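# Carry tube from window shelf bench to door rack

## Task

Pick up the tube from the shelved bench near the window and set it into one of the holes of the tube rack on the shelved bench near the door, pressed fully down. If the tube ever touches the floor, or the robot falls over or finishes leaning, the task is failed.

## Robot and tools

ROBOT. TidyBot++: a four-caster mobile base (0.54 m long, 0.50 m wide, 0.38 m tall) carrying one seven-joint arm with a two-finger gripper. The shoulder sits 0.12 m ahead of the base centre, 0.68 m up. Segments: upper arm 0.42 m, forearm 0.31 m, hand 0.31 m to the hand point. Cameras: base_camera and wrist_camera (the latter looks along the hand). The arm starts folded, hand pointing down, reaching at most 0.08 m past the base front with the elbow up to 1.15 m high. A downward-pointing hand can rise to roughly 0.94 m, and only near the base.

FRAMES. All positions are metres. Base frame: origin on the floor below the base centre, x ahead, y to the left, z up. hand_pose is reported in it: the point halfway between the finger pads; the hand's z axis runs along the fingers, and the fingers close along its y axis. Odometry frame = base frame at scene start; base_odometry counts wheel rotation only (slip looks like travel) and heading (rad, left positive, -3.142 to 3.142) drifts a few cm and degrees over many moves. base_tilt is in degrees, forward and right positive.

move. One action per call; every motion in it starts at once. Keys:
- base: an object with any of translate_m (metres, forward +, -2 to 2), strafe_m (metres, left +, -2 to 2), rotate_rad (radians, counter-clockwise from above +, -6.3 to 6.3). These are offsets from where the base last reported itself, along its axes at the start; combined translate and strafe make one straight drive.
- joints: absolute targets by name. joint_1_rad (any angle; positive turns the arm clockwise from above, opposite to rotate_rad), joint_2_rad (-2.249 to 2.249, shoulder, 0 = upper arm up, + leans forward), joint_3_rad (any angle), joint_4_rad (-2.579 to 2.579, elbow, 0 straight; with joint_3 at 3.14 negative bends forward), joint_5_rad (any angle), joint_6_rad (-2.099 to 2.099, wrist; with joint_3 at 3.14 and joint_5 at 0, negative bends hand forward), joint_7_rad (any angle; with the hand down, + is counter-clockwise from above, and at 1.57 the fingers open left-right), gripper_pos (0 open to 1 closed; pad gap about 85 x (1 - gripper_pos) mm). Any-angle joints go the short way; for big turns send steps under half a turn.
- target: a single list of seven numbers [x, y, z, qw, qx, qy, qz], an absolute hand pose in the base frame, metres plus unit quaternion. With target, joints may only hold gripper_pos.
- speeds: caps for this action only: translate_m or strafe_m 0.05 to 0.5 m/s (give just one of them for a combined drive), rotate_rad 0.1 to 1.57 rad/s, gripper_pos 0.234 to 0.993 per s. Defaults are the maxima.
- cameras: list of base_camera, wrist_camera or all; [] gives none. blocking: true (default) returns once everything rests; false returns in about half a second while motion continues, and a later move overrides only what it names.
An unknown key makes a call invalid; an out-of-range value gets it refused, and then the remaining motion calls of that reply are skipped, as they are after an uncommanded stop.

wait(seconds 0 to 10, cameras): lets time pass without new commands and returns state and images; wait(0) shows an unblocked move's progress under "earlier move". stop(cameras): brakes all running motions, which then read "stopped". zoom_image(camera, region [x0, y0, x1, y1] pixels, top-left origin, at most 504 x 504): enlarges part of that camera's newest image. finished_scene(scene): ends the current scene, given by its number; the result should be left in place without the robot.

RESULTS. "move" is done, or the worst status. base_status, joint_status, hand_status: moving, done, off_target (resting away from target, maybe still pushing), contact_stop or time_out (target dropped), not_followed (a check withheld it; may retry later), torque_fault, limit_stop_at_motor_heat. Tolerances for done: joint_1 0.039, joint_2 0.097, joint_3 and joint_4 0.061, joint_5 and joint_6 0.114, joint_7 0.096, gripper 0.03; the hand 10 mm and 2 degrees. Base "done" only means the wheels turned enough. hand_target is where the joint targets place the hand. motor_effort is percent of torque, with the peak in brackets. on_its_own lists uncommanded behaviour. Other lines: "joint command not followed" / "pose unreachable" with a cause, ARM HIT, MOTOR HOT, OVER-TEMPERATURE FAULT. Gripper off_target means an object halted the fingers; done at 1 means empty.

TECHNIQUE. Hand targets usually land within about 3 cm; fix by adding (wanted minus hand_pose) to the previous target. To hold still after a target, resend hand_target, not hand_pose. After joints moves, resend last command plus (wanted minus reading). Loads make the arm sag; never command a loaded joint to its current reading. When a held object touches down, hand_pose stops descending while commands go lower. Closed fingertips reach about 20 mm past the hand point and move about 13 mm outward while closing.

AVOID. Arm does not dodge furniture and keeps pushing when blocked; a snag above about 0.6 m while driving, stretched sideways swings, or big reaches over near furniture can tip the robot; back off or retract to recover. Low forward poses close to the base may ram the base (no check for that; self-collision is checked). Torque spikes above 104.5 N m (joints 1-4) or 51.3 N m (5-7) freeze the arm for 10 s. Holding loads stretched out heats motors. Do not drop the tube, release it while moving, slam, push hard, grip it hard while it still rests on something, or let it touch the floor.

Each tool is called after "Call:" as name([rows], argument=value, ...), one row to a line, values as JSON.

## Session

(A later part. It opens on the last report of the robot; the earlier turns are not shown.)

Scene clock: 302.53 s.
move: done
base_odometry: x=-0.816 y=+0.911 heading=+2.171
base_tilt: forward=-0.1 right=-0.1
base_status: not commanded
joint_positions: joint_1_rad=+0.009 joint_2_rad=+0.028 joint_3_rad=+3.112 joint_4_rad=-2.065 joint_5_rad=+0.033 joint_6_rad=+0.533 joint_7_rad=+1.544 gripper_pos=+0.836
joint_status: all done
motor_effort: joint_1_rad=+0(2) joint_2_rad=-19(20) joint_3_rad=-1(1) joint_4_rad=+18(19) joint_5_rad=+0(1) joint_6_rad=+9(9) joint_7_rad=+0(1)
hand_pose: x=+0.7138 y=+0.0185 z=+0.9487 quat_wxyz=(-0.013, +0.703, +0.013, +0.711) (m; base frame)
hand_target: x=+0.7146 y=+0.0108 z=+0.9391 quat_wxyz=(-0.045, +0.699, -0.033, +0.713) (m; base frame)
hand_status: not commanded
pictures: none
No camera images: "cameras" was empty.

Call:
move(cameras=["all"])

Scene clock: 306.37 s.
base_odometry: x=-0.816 y=+0.911 heading=+2.171
base_tilt: forward=+0.0 right=-0.1
base_status: not commanded
joint_positions: joint_1_rad=+0.009 joint_2_rad=+0.028 joint_3_rad=+3.112 joint_4_rad=-2.065 joint_5_rad=+0.033 joint_6_rad=+0.533 joint_7_rad=+1.544 gripper_pos=+0.836
joint_status: all done
motor_effort: joint_1_rad=+0(2) joint_2_rad=-19(20) joint_3_rad=+0(1) joint_4_rad=+18(19) joint_5_rad=+0(1) joint_6_rad=+9(9) joint_7_rad=+0(1)
hand_pose: x=+0.7138 y=+0.0185 z=+0.9486 quat_wxyz=(-0.013, +0.703, +0.013, +0.711) (m; base frame)
hand_target: x=+0.7146 y=+0.0108 z=+0.9391 quat_wxyz=(-0.045, +0.699, -0.033, +0.713) (m; base frame)
hand_status: not commanded
pictures: base_camera, wrist_camera
Images, in order (width x height): base_camera 644x364, wrist_camera 644x476.

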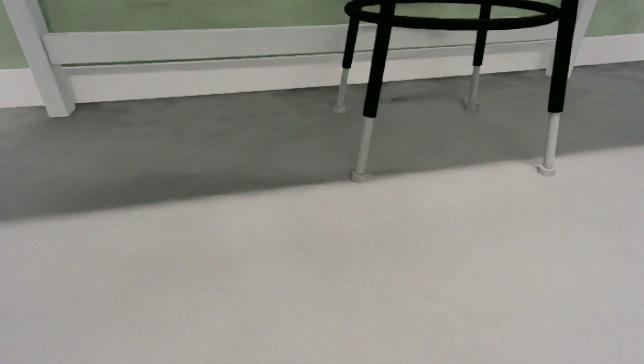

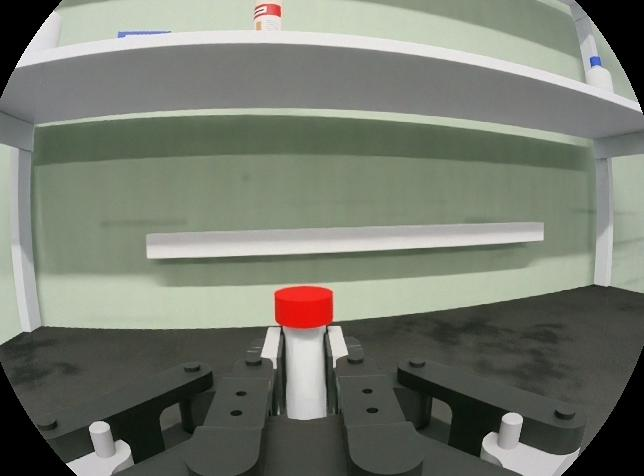

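Call:
move(joints={"joint_1_rad": 0.001}, cameras=[])

Scene clock: 313.47 s.
move: done
base_odometry: x=-0.816 y=+0.911 heading=+2.171
base_tilt: forward=+0.0 right=+0.0
base_status: not commanded
joint_positions: joint_1_rad=+0.006 joint_2_rad=+0.028 joint_3_rad=+3.112 joint_4_rad=-2.066 joint_5_rad=+0.033 joint_6_rad=+0.533 joint_7_rad=+1.544 gripper_pos=+0.836
joint_status: all done
motor_effort: joint_1_rad=+1(2) joint_2_rad=-19(19) joint_3_rad=-1(1) joint_4_rad=+18(18) joint_5_rad=+0(1) joint_6_rad=+9(9) joint_7_rad=+0(1)
hand_pose: x=+0.7137 y=+0.0206 z=+0.9485 quat_wxyz=(-0.014, +0.703, +0.015, +0.710) (m; base frame)
hand_target: x=+0.7144 y=+0.0203 z=+0.9391 quat_wxyz=(-0.051, +0.699, -0.027, +0.713) (m; base frame)
hand_status: not commanded
pictures: none
No camera images: "cameras" was empty.

Call:
move(joints={"joint_2_rad": 0.0650, "joint_4_rad": -2.1160, "joint_6_rad": 0.6235}, cameras=["wrist_camera"])

Scene clock: 315.10 s.
move: done
base_odometry: x=-0.816 y=+0.911 heading=+2.171
base_tilt: forward=+0.0 right=+0.0
base_status: not commanded
joint_positions: joint_1_rad=+0.006 joint_2_rad=+0.047 joint_3_rad=+3.112 joint_4_rad=-2.092 joint_5_rad=+0.033 joint_6_rad=+0.566 joint_7_rad=+1.544 gripper_pos=+0.836
joint_status: all done
motor_effort: joint_1_rad=+0(1) joint_2_rad=-19(20) joint_3_rad=-1(1) joint_4_rad=+18(18) joint_5_rad=+0(1) joint_6_rad=+9(10) joint_7_rad=+0(1)
hand_pose: x=+0.7144 y=+0.0207 z=+0.9324 quat_wxyz=(-0.015, +0.708, +0.015, +0.706) (m; base frame)
hand_target: x=+0.7145 y=+0.0202 z=+0.9257 quat_wxyz=(-0.051, +0.702, -0.028, +0.710) (m; base frame)
hand_status: not commanded
pictures: wrist_camera
Images, in order (width x height): wrist_camera 644x476.

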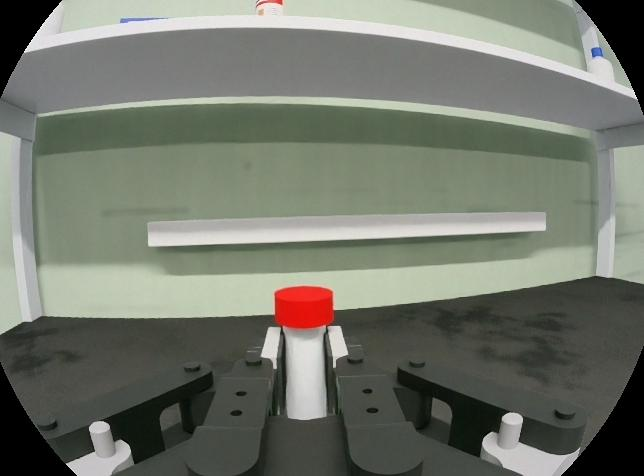

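Call:
move(joints={"joint_2_rad": 0.0830, "joint_4_rad": -2.1415, "joint_6_rad": 0.6690}, cameras=["wrist_camera"])

Scene clock: 316.60 s.
move: done
base_odometry: x=-0.816 y=+0.911 heading=+2.171
base_tilt: forward=+0.0 right=+0.0
base_status: not commanded
joint_positions: joint_1_rad=+0.006 joint_2_rad=+0.065 joint_3_rad=+3.112 joint_4_rad=-2.118 joint_5_rad=+0.033 joint_6_rad=+0.613 joint_7_rad=+1.544 gripper_pos=+0.836
joint_status: all done
motor_effort: joint_1_rad=+0(1) joint_2_rad=-19(20) joint_3_rad=+0(1) joint_4_rad=+18(18) joint_5_rad=-1(1) joint_6_rad=+9(10) joint_7_rad=+0(1)
hand_pose: x=+0.7141 y=+0.0210 z=+0.9213 quat_wxyz=(-0.016, +0.707, +0.014, +0.707) (m; base frame)
hand_target: x=+0.7140 y=+0.0200 z=+0.9148 quat_wxyz=(-0.051, +0.701, -0.028, +0.711) (m; base frame)
hand_status: not commanded
pictures: wrist_camera
Images, in order (width x height): wrist_camera 644x476.

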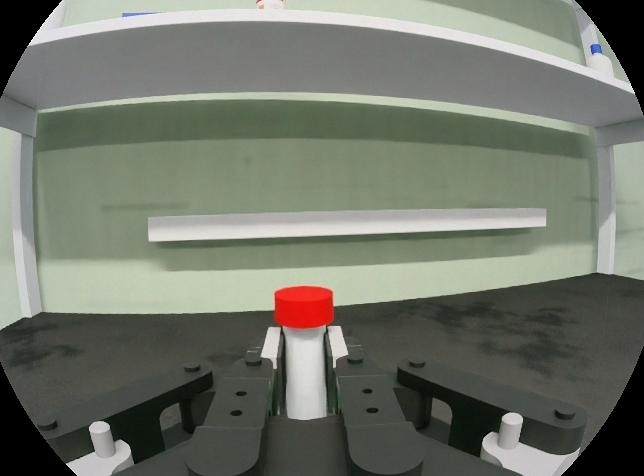

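Call:
move(joints={"joint_2_rad": 0.1015, "joint_4_rad": -2.1650, "joint_6_rad": 0.7105}, cameras=["wrist_camera"])

Scene clock: 318.07 s.
move: done
base_odometry: x=-0.816 y=+0.911 heading=+2.171
base_tilt: forward=+0.0 right=+0.0
base_status: not commanded
joint_positions: joint_1_rad=+0.006 joint_2_rad=+0.083 joint_3_rad=+3.112 joint_4_rad=-2.141 joint_5_rad=+0.033 joint_6_rad=+0.656 joint_7_rad=+1.544 gripper_pos=+0.836
joint_status: all done
motor_effort: joint_1_rad=+0(1) joint_2_rad=-20(21) joint_3_rad=+0(1) joint_4_rad=+17(18) joint_5_rad=+1(1) joint_6_rad=+9(10) joint_7_rad=+1(1)
hand_pose: x=+0.7140 y=+0.0212 z=+0.9105 quat_wxyz=(-0.017, +0.706, +0.014, +0.708) (m; base frame)
hand_target: x=+0.7135 y=+0.0199 z=+0.9036 quat_wxyz=(-0.051, +0.701, -0.028, +0.710) (m; base frame)
hand_status: not commanded
pictures: wrist_camera
Images, in order (width x height): wrist_camera 644x476.

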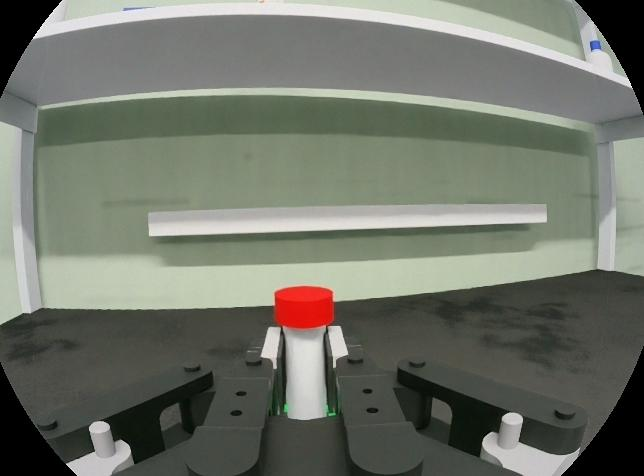

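Call:
move(joints={"joint_2_rad": 0.1200, "joint_4_rad": -2.1863, "joint_6_rad": 0.7475}, cameras=["wrist_camera"])

Scene clock: 319.47 s.
move: done
base_odometry: x=-0.816 y=+0.911 heading=+2.171
base_tilt: forward=+0.0 right=-0.1
base_status: not commanded
joint_positions: joint_1_rad=+0.006 joint_2_rad=+0.102 joint_3_rad=+3.112 joint_4_rad=-2.163 joint_5_rad=+0.033 joint_6_rad=+0.692 joint_7_rad=+1.544 gripper_pos=+0.836
joint_status: all done
motor_effort: joint_1_rad=+0(1) joint_2_rad=-19(21) joint_3_rad=+0(1) joint_4_rad=+16(17) joint_5_rad=-1(1) joint_6_rad=+9(10) joint_7_rad=+0(1)
hand_pose: x=+0.7139 y=+0.0214 z=+0.8986 quat_wxyz=(-0.018, +0.708, +0.014, +0.706) (m; base frame)
hand_target: x=+0.7130 y=+0.0197 z=+0.8925 quat_wxyz=(-0.052, +0.702, -0.028, +0.710) (m; base frame)
hand_status: not commanded
pictures: wrist_camera
Images, in order (width x height): wrist_camera 644x476.

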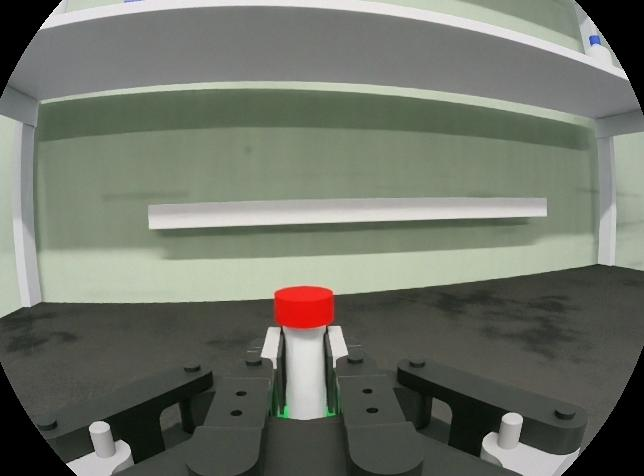

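Call:
move(joints={"joint_2_rad": 0.1395, "joint_4_rad": -2.2070, "joint_6_rad": 0.7890}, cameras=["wrist_camera"])

Scene clock: 320.93 s.
move: done
base_odometry: x=-0.816 y=+0.911 heading=+2.171
base_tilt: forward=+0.0 right=-0.1
base_status: not commanded
joint_positions: joint_1_rad=+0.006 joint_2_rad=+0.121 joint_3_rad=+3.112 joint_4_rad=-2.184 joint_5_rad=+0.033 joint_6_rad=+0.734 joint_7_rad=+1.544 gripper_pos=+0.836
joint_status: all done
motor_effort: joint_1_rad=+0(1) joint_2_rad=-20(21) joint_3_rad=-1(1) joint_4_rad=+16(17) joint_5_rad=+0(1) joint_6_rad=+9(10) joint_7_rad=+0(1)
hand_pose: x=+0.7137 y=+0.0216 z=+0.8888 quat_wxyz=(-0.018, +0.707, +0.014, +0.707) (m; base frame)
hand_target: x=+0.7125 y=+0.0196 z=+0.8826 quat_wxyz=(-0.052, +0.702, -0.029, +0.710) (m; base frame)
hand_status: not commanded
pictures: wrist_camera
Images, in order (width x height): wrist_camera 644x476.

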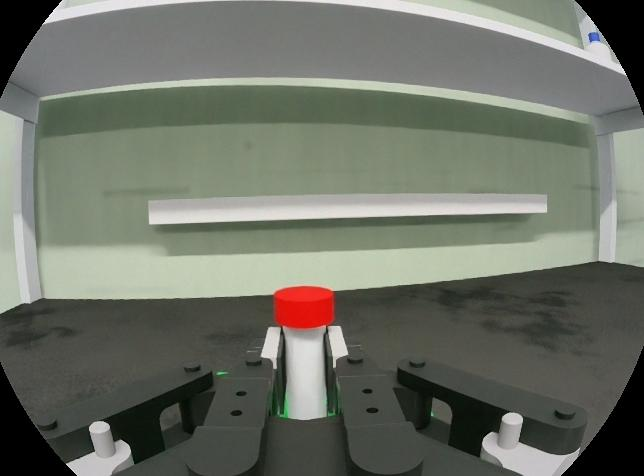

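Call:
move(joints={"joint_2_rad": 0.1560, "joint_4_rad": -2.2225, "joint_6_rad": 0.8215}, cameras=["wrist_camera"])

Scene clock: 322.17 s.
move: done
base_odometry: x=-0.816 y=+0.911 heading=+2.171
base_tilt: forward=+0.0 right=+0.0
base_status: not commanded
joint_positions: joint_1_rad=+0.006 joint_2_rad=+0.137 joint_3_rad=+3.112 joint_4_rad=-2.199 joint_5_rad=+0.033 joint_6_rad=+0.767 joint_7_rad=+1.544 gripper_pos=+0.836
joint_status: all done
motor_effort: joint_1_rad=+0(1) joint_2_rad=-20(21) joint_3_rad=-1(1) joint_4_rad=+15(17) joint_5_rad=+0(1) joint_6_rad=+9(10) joint_7_rad=+0(1)
hand_pose: x=+0.7137 y=+0.0218 z=+0.8812 quat_wxyz=(-0.019, +0.707, +0.014, +0.707) (m; base frame)
hand_target: x=+0.7122 y=+0.0195 z=+0.8747 quat_wxyz=(-0.052, +0.702, -0.029, +0.710) (m; base frame)
hand_status: not commanded
pictures: wrist_camera
Images, in order (width x height): wrist_camera 644x476.

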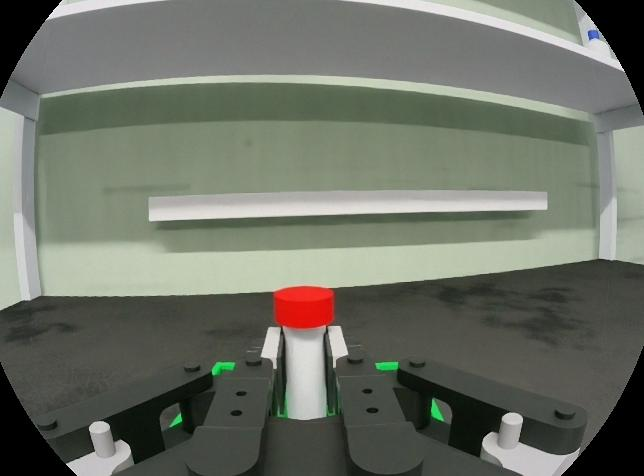

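Call:
move(joints={"joint_2_rad": 0.1675, "joint_4_rad": -2.2330, "joint_6_rad": 0.8420}, cameras=["wrist_camera"])

Scene clock: 323.47 s.
move: done
base_odometry: x=-0.816 y=+0.911 heading=+2.171
base_tilt: forward=+0.0 right=-0.1
base_status: not commanded
joint_positions: joint_1_rad=+0.006 joint_2_rad=+0.148 joint_3_rad=+3.112 joint_4_rad=-2.209 joint_5_rad=+0.033 joint_6_rad=+0.786 joint_7_rad=+1.544 gripper_pos=+0.836
joint_status: all done
motor_effort: joint_1_rad=+1(1) joint_2_rad=-20(21) joint_3_rad=-1(1) joint_4_rad=+16(16) joint_5_rad=+0(1) joint_6_rad=+9(9) joint_7_rad=+1(1)
hand_pose: x=+0.7136 y=+0.0218 z=+0.8759 quat_wxyz=(-0.019, +0.707, +0.014, +0.707) (m; base frame)
hand_target: x=+0.7119 y=+0.0194 z=+0.8687 quat_wxyz=(-0.052, +0.702, -0.029, +0.710) (m; base frame)
hand_status: not commanded
pictures: wrist_camera
Images, in order (width x height): wrist_camera 644x476.

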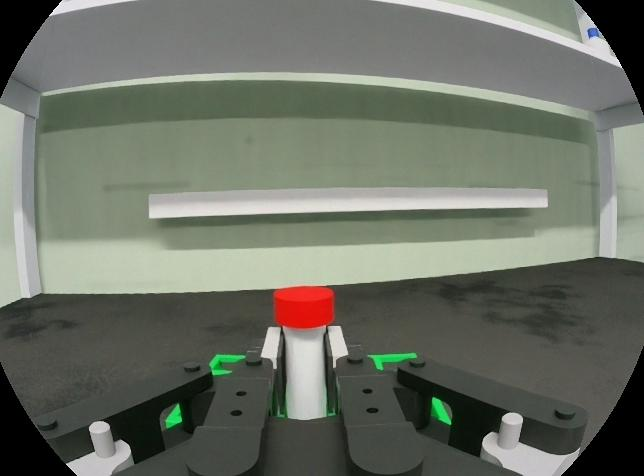

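Call:
move(joints={"joint_2_rad": 0.1805, "joint_4_rad": -2.2440, "joint_6_rad": 0.8665}, cameras=["wrist_camera"])

Scene clock: 325.27 s.
move: done
base_odometry: x=-0.816 y=+0.911 heading=+2.171
base_tilt: forward=+0.0 right=-0.1
base_status: not commanded
joint_positions: joint_1_rad=+0.006 joint_2_rad=+0.161 joint_3_rad=+3.112 joint_4_rad=-2.220 joint_5_rad=+0.033 joint_6_rad=+0.811 joint_7_rad=+1.544 gripper_pos=+0.836
joint_status: all done
motor_effort: joint_1_rad=+0(1) joint_2_rad=-21(21) joint_3_rad=-1(1) joint_4_rad=+15(16) joint_5_rad=+0(1) joint_6_rad=+9(10) joint_7_rad=+0(1)
hand_pose: x=+0.7136 y=+0.0219 z=+0.8700 quat_wxyz=(-0.020, +0.707, +0.014, +0.707) (m; base frame)
hand_target: x=+0.7117 y=+0.0193 z=+0.8629 quat_wxyz=(-0.052, +0.702, -0.029, +0.710) (m; base frame)
hand_status: not commanded
pictures: wrist_camera
Images, in order (width x height): wrist_camera 644x476.

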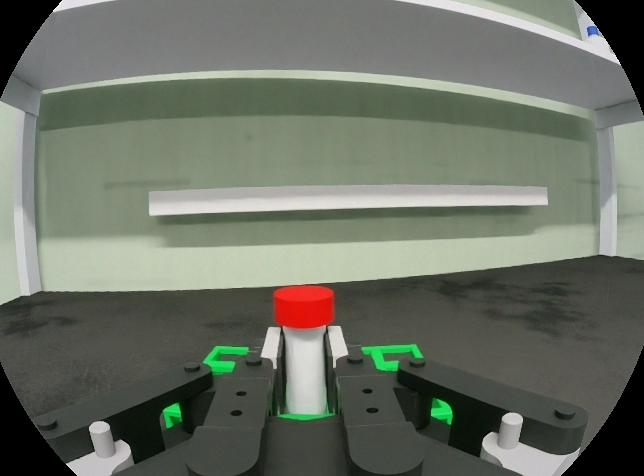

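Call:
zoom_image(camera="wrist_camera", region=[150, 270, 470, 476])

Scaled by 1.575.

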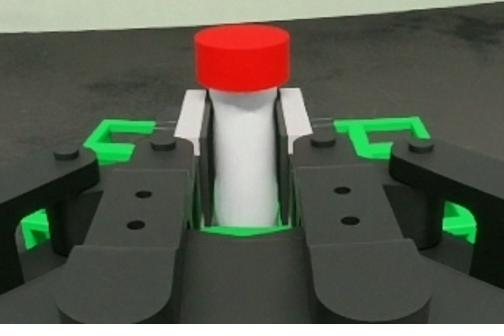

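Call:
move(joints={"joint_2_rad": 0.1920, "joint_4_rad": -2.2535, "joint_6_rad": 0.8870}, cameras=["wrist_camera"])

Scene clock: 327.17 s.
move: done
base_odometry: x=-0.816 y=+0.911 heading=+2.171
base_tilt: forward=+0.0 right=-0.1
base_status: not commanded
joint_positions: joint_1_rad=+0.006 joint_2_rad=+0.168 joint_3_rad=+3.112 joint_4_rad=-2.227 joint_5_rad=+0.033 joint_6_rad=+0.835 joint_7_rad=+1.544 gripper_pos=+0.836
joint_status: all done
motor_effort: joint_1_rad=+0(1) joint_2_rad=-20(21) joint_3_rad=-1(1) joint_4_rad=+15(16) joint_5_rad=-1(1) joint_6_rad=+9(9) joint_7_rad=+1(1)
hand_pose: x=+0.7134 y=+0.0220 z=+0.8691 quat_wxyz=(-0.020, +0.703, +0.014, +0.710) (m; base frame)
hand_target: x=+0.7114 y=+0.0192 z=+0.8576 quat_wxyz=(-0.052, +0.702, -0.029, +0.710) (m; base frame)
hand_status: not commanded
pictures: wrist_camera
Images, in order (width x height): wrist_camera 644x476.

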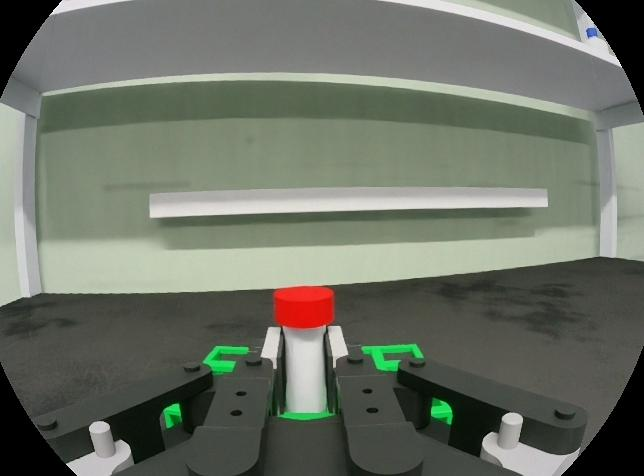

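Call:
move(joints={"joint_2_rad": 0.1830, "joint_4_rad": -2.2455, "joint_6_rad": 0.8680}, cameras=["wrist_camera"])

Call:
zoom_image(camera="wrist_camera", region=[150, 270, 470, 476])

Scene clock: 332.00 s.
move: done
base_odometry: x=-0.816 y=+0.911 heading=+2.171
base_tilt: forward=+0.0 right=-0.1
base_status: not commanded
joint_positions: joint_1_rad=+0.006 joint_2_rad=+0.168 joint_3_rad=+3.112 joint_4_rad=-2.227 joint_5_rad=+0.033 joint_6_rad=+0.835 joint_7_rad=+1.544 gripper_pos=+0.836
joint_status: all done
motor_effort: joint_1_rad=+1(1) joint_2_rad=-20(21) joint_3_rad=-1(1) joint_4_rad=+14(15) joint_5_rad=+0(0) joint_6_rad=+9(9) joint_7_rad=+0(1)
hand_pose: x=+0.7134 y=+0.0220 z=+0.8691 quat_wxyz=(-0.020, +0.703, +0.014, +0.710) (m; base frame)
hand_target: x=+0.7118 y=+0.0193 z=+0.8611 quat_wxyz=(-0.052, +0.703, -0.029, +0.709) (m; base frame)
hand_status: not commanded
pictures: wrist_camera
Images, in order (width x height): wrist_camera 644x476.

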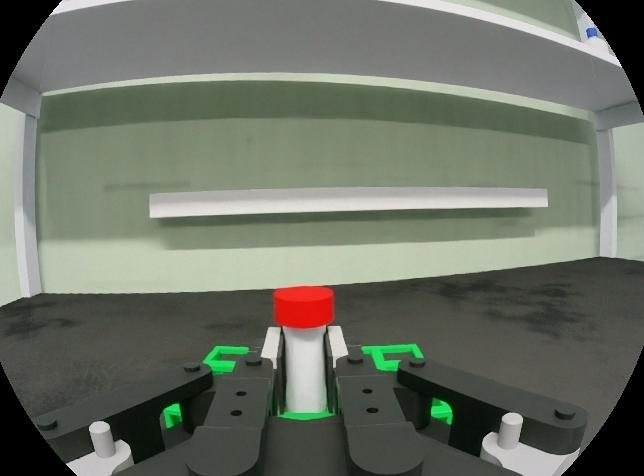

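Scaled by 1.575.

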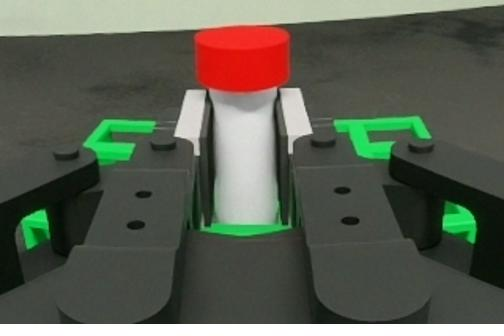

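Call:
move(joints={"gripper_pos": 0.74}, speeds={"gripper_pos": 0.234}, cameras=["wrist_camera"])

Scene clock: 336.53 s.
move: done
base_odometry: x=-0.816 y=+0.911 heading=+2.171
base_tilt: forward=+0.0 right=+0.0
base_status: not commanded
joint_positions: joint_1_rad=+0.006 joint_2_rad=+0.168 joint_3_rad=+3.112 joint_4_rad=-2.227 joint_5_rad=+0.033 joint_6_rad=+0.835 joint_7_rad=+1.544 gripper_pos=+0.738
joint_status: all done
motor_effort: joint_1_rad=+0(1) joint_2_rad=-21(21) joint_3_rad=+0(1) joint_4_rad=+15(15) joint_5_rad=+0(1) joint_6_rad=+9(9) joint_7_rad=+0(1)
hand_pose: x=+0.7134 y=+0.0220 z=+0.8691 quat_wxyz=(-0.020, +0.703, +0.014, +0.710) (m; base frame)
hand_target: x=+0.7118 y=+0.0193 z=+0.8611 quat_wxyz=(-0.052, +0.703, -0.029, +0.709) (m; base frame)
hand_status: not commanded
pictures: wrist_camera
Images, in order (width x height): wrist_camera 644x476.

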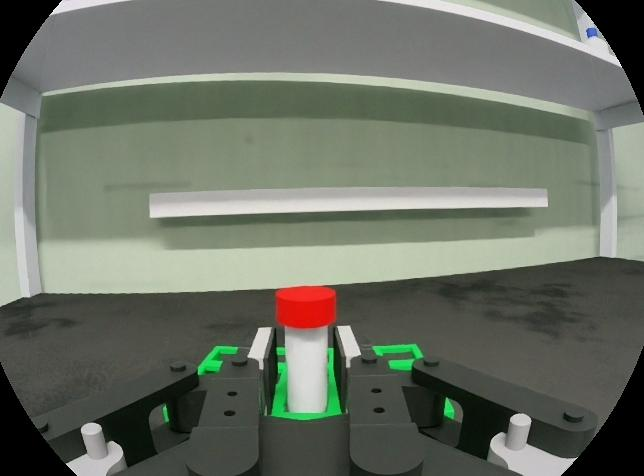

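Call:
move(joints={"gripper_pos": 0.45}, speeds={"gripper_pos": 0.4}, cameras=["wrist_camera"])

Call:
zoom_image(camera="wrist_camera", region=[150, 270, 470, 476])

Scene clock: 338.47 s.
move: done
base_odometry: x=-0.816 y=+0.911 heading=+2.171
base_tilt: forward=+0.0 right=+0.0
base_status: not commanded
joint_positions: joint_1_rad=+0.006 joint_2_rad=+0.168 joint_3_rad=+3.112 joint_4_rad=-2.227 joint_5_rad=+0.033 joint_6_rad=+0.835 joint_7_rad=+1.544 gripper_pos=+0.451
joint_status: all done
motor_effort: joint_1_rad=+1(1) joint_2_rad=-21(21) joint_3_rad=-1(1) joint_4_rad=+15(15) joint_5_rad=+1(1) joint_6_rad=+9(9) joint_7_rad=+1(1)
hand_pose: x=+0.7134 y=+0.0220 z=+0.8691 quat_wxyz=(-0.020, +0.703, +0.014, +0.710) (m; base frame)
hand_target: x=+0.7118 y=+0.0193 z=+0.8611 quat_wxyz=(-0.052, +0.703, -0.029, +0.709) (m; base frame)
hand_status: not commanded
pictures: wrist_camera
Images, in order (width x height): wrist_camera 644x476.

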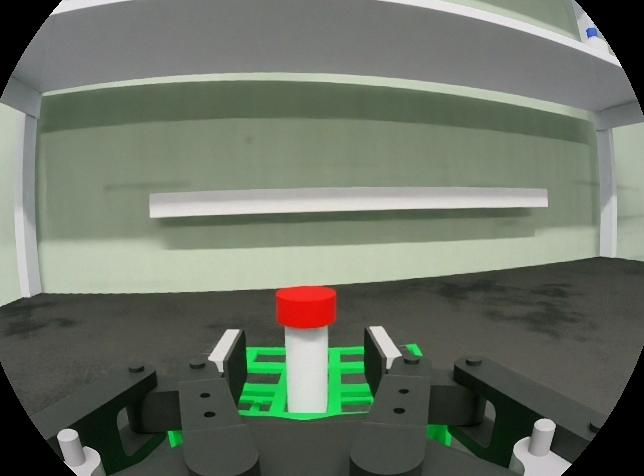

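Scaled by 1.575.

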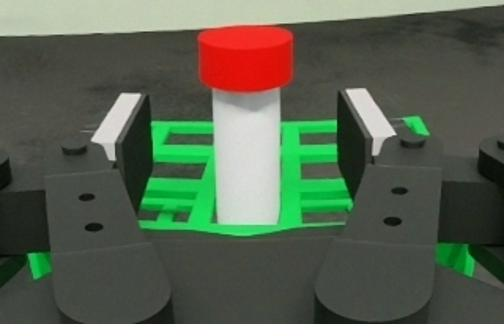

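Call:
move(base={"translate_m": -0.25}, joints={"gripper_pos": 0.15}, speeds={"translate_m": 0.15}, cameras=["wrist_camera"])

Call:
zoom_image(camera="wrist_camera", region=[200, 230, 420, 420])

Scene clock: 342.73 s.
move: done
base_odometry: x=-0.675 y=+0.705 heading=+2.171
base_tilt: forward=+0.0 right=-0.1
base_status: done
joint_positions: joint_1_rad=+0.006 joint_2_rad=+0.173 joint_3_rad=+3.112 joint_4_rad=-2.227 joint_5_rad=+0.033 joint_6_rad=+0.835 joint_7_rad=+1.544 gripper_pos=+0.152
joint_status: all done
motor_effort: joint_1_rad=+1(2) joint_2_rad=-21(23) joint_3_rad=-1(1) joint_4_rad=+15(16) joint_5_rad=+0(2) joint_6_rad=+9(9) joint_7_rad=+0(1)
hand_pose: x=+0.7142 y=+0.0220 z=+0.8659 quat_wxyz=(-0.021, +0.705, +0.013, +0.709) (m; base frame)
hand_target: x=+0.7118 y=+0.0193 z=+0.8611 quat_wxyz=(-0.052, +0.703, -0.029, +0.709) (m; base frame)
hand_status: not commanded
pictures: wrist_camera
Images, in order (width x height): wrist_camera 644x476.

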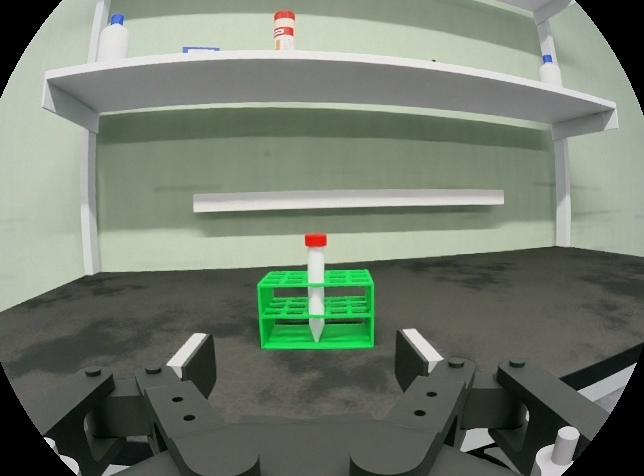

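Scaled by 2.291.

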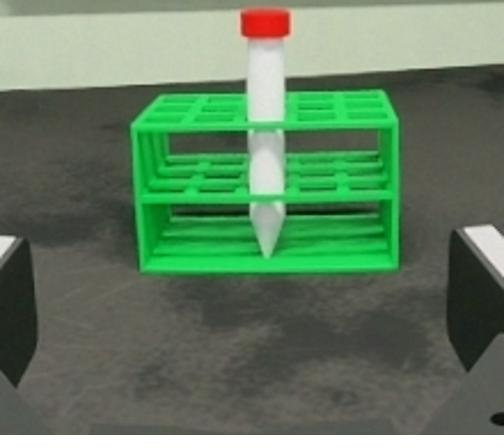

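Call:
zoom_image(camera="wrist_camera", region=[250, 225, 385, 360])

Scaled by 3.733.

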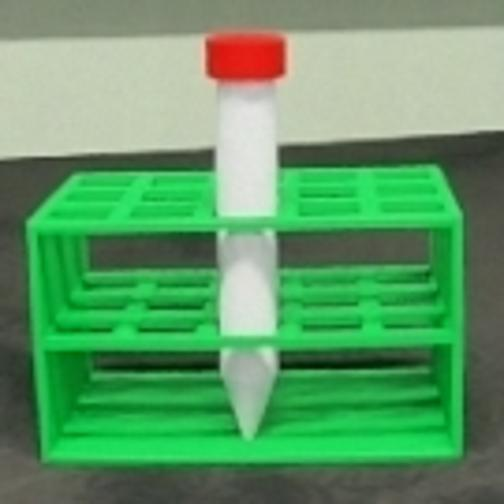

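Call:
finished_scene(scene=2)

The scene is finished: the task was done.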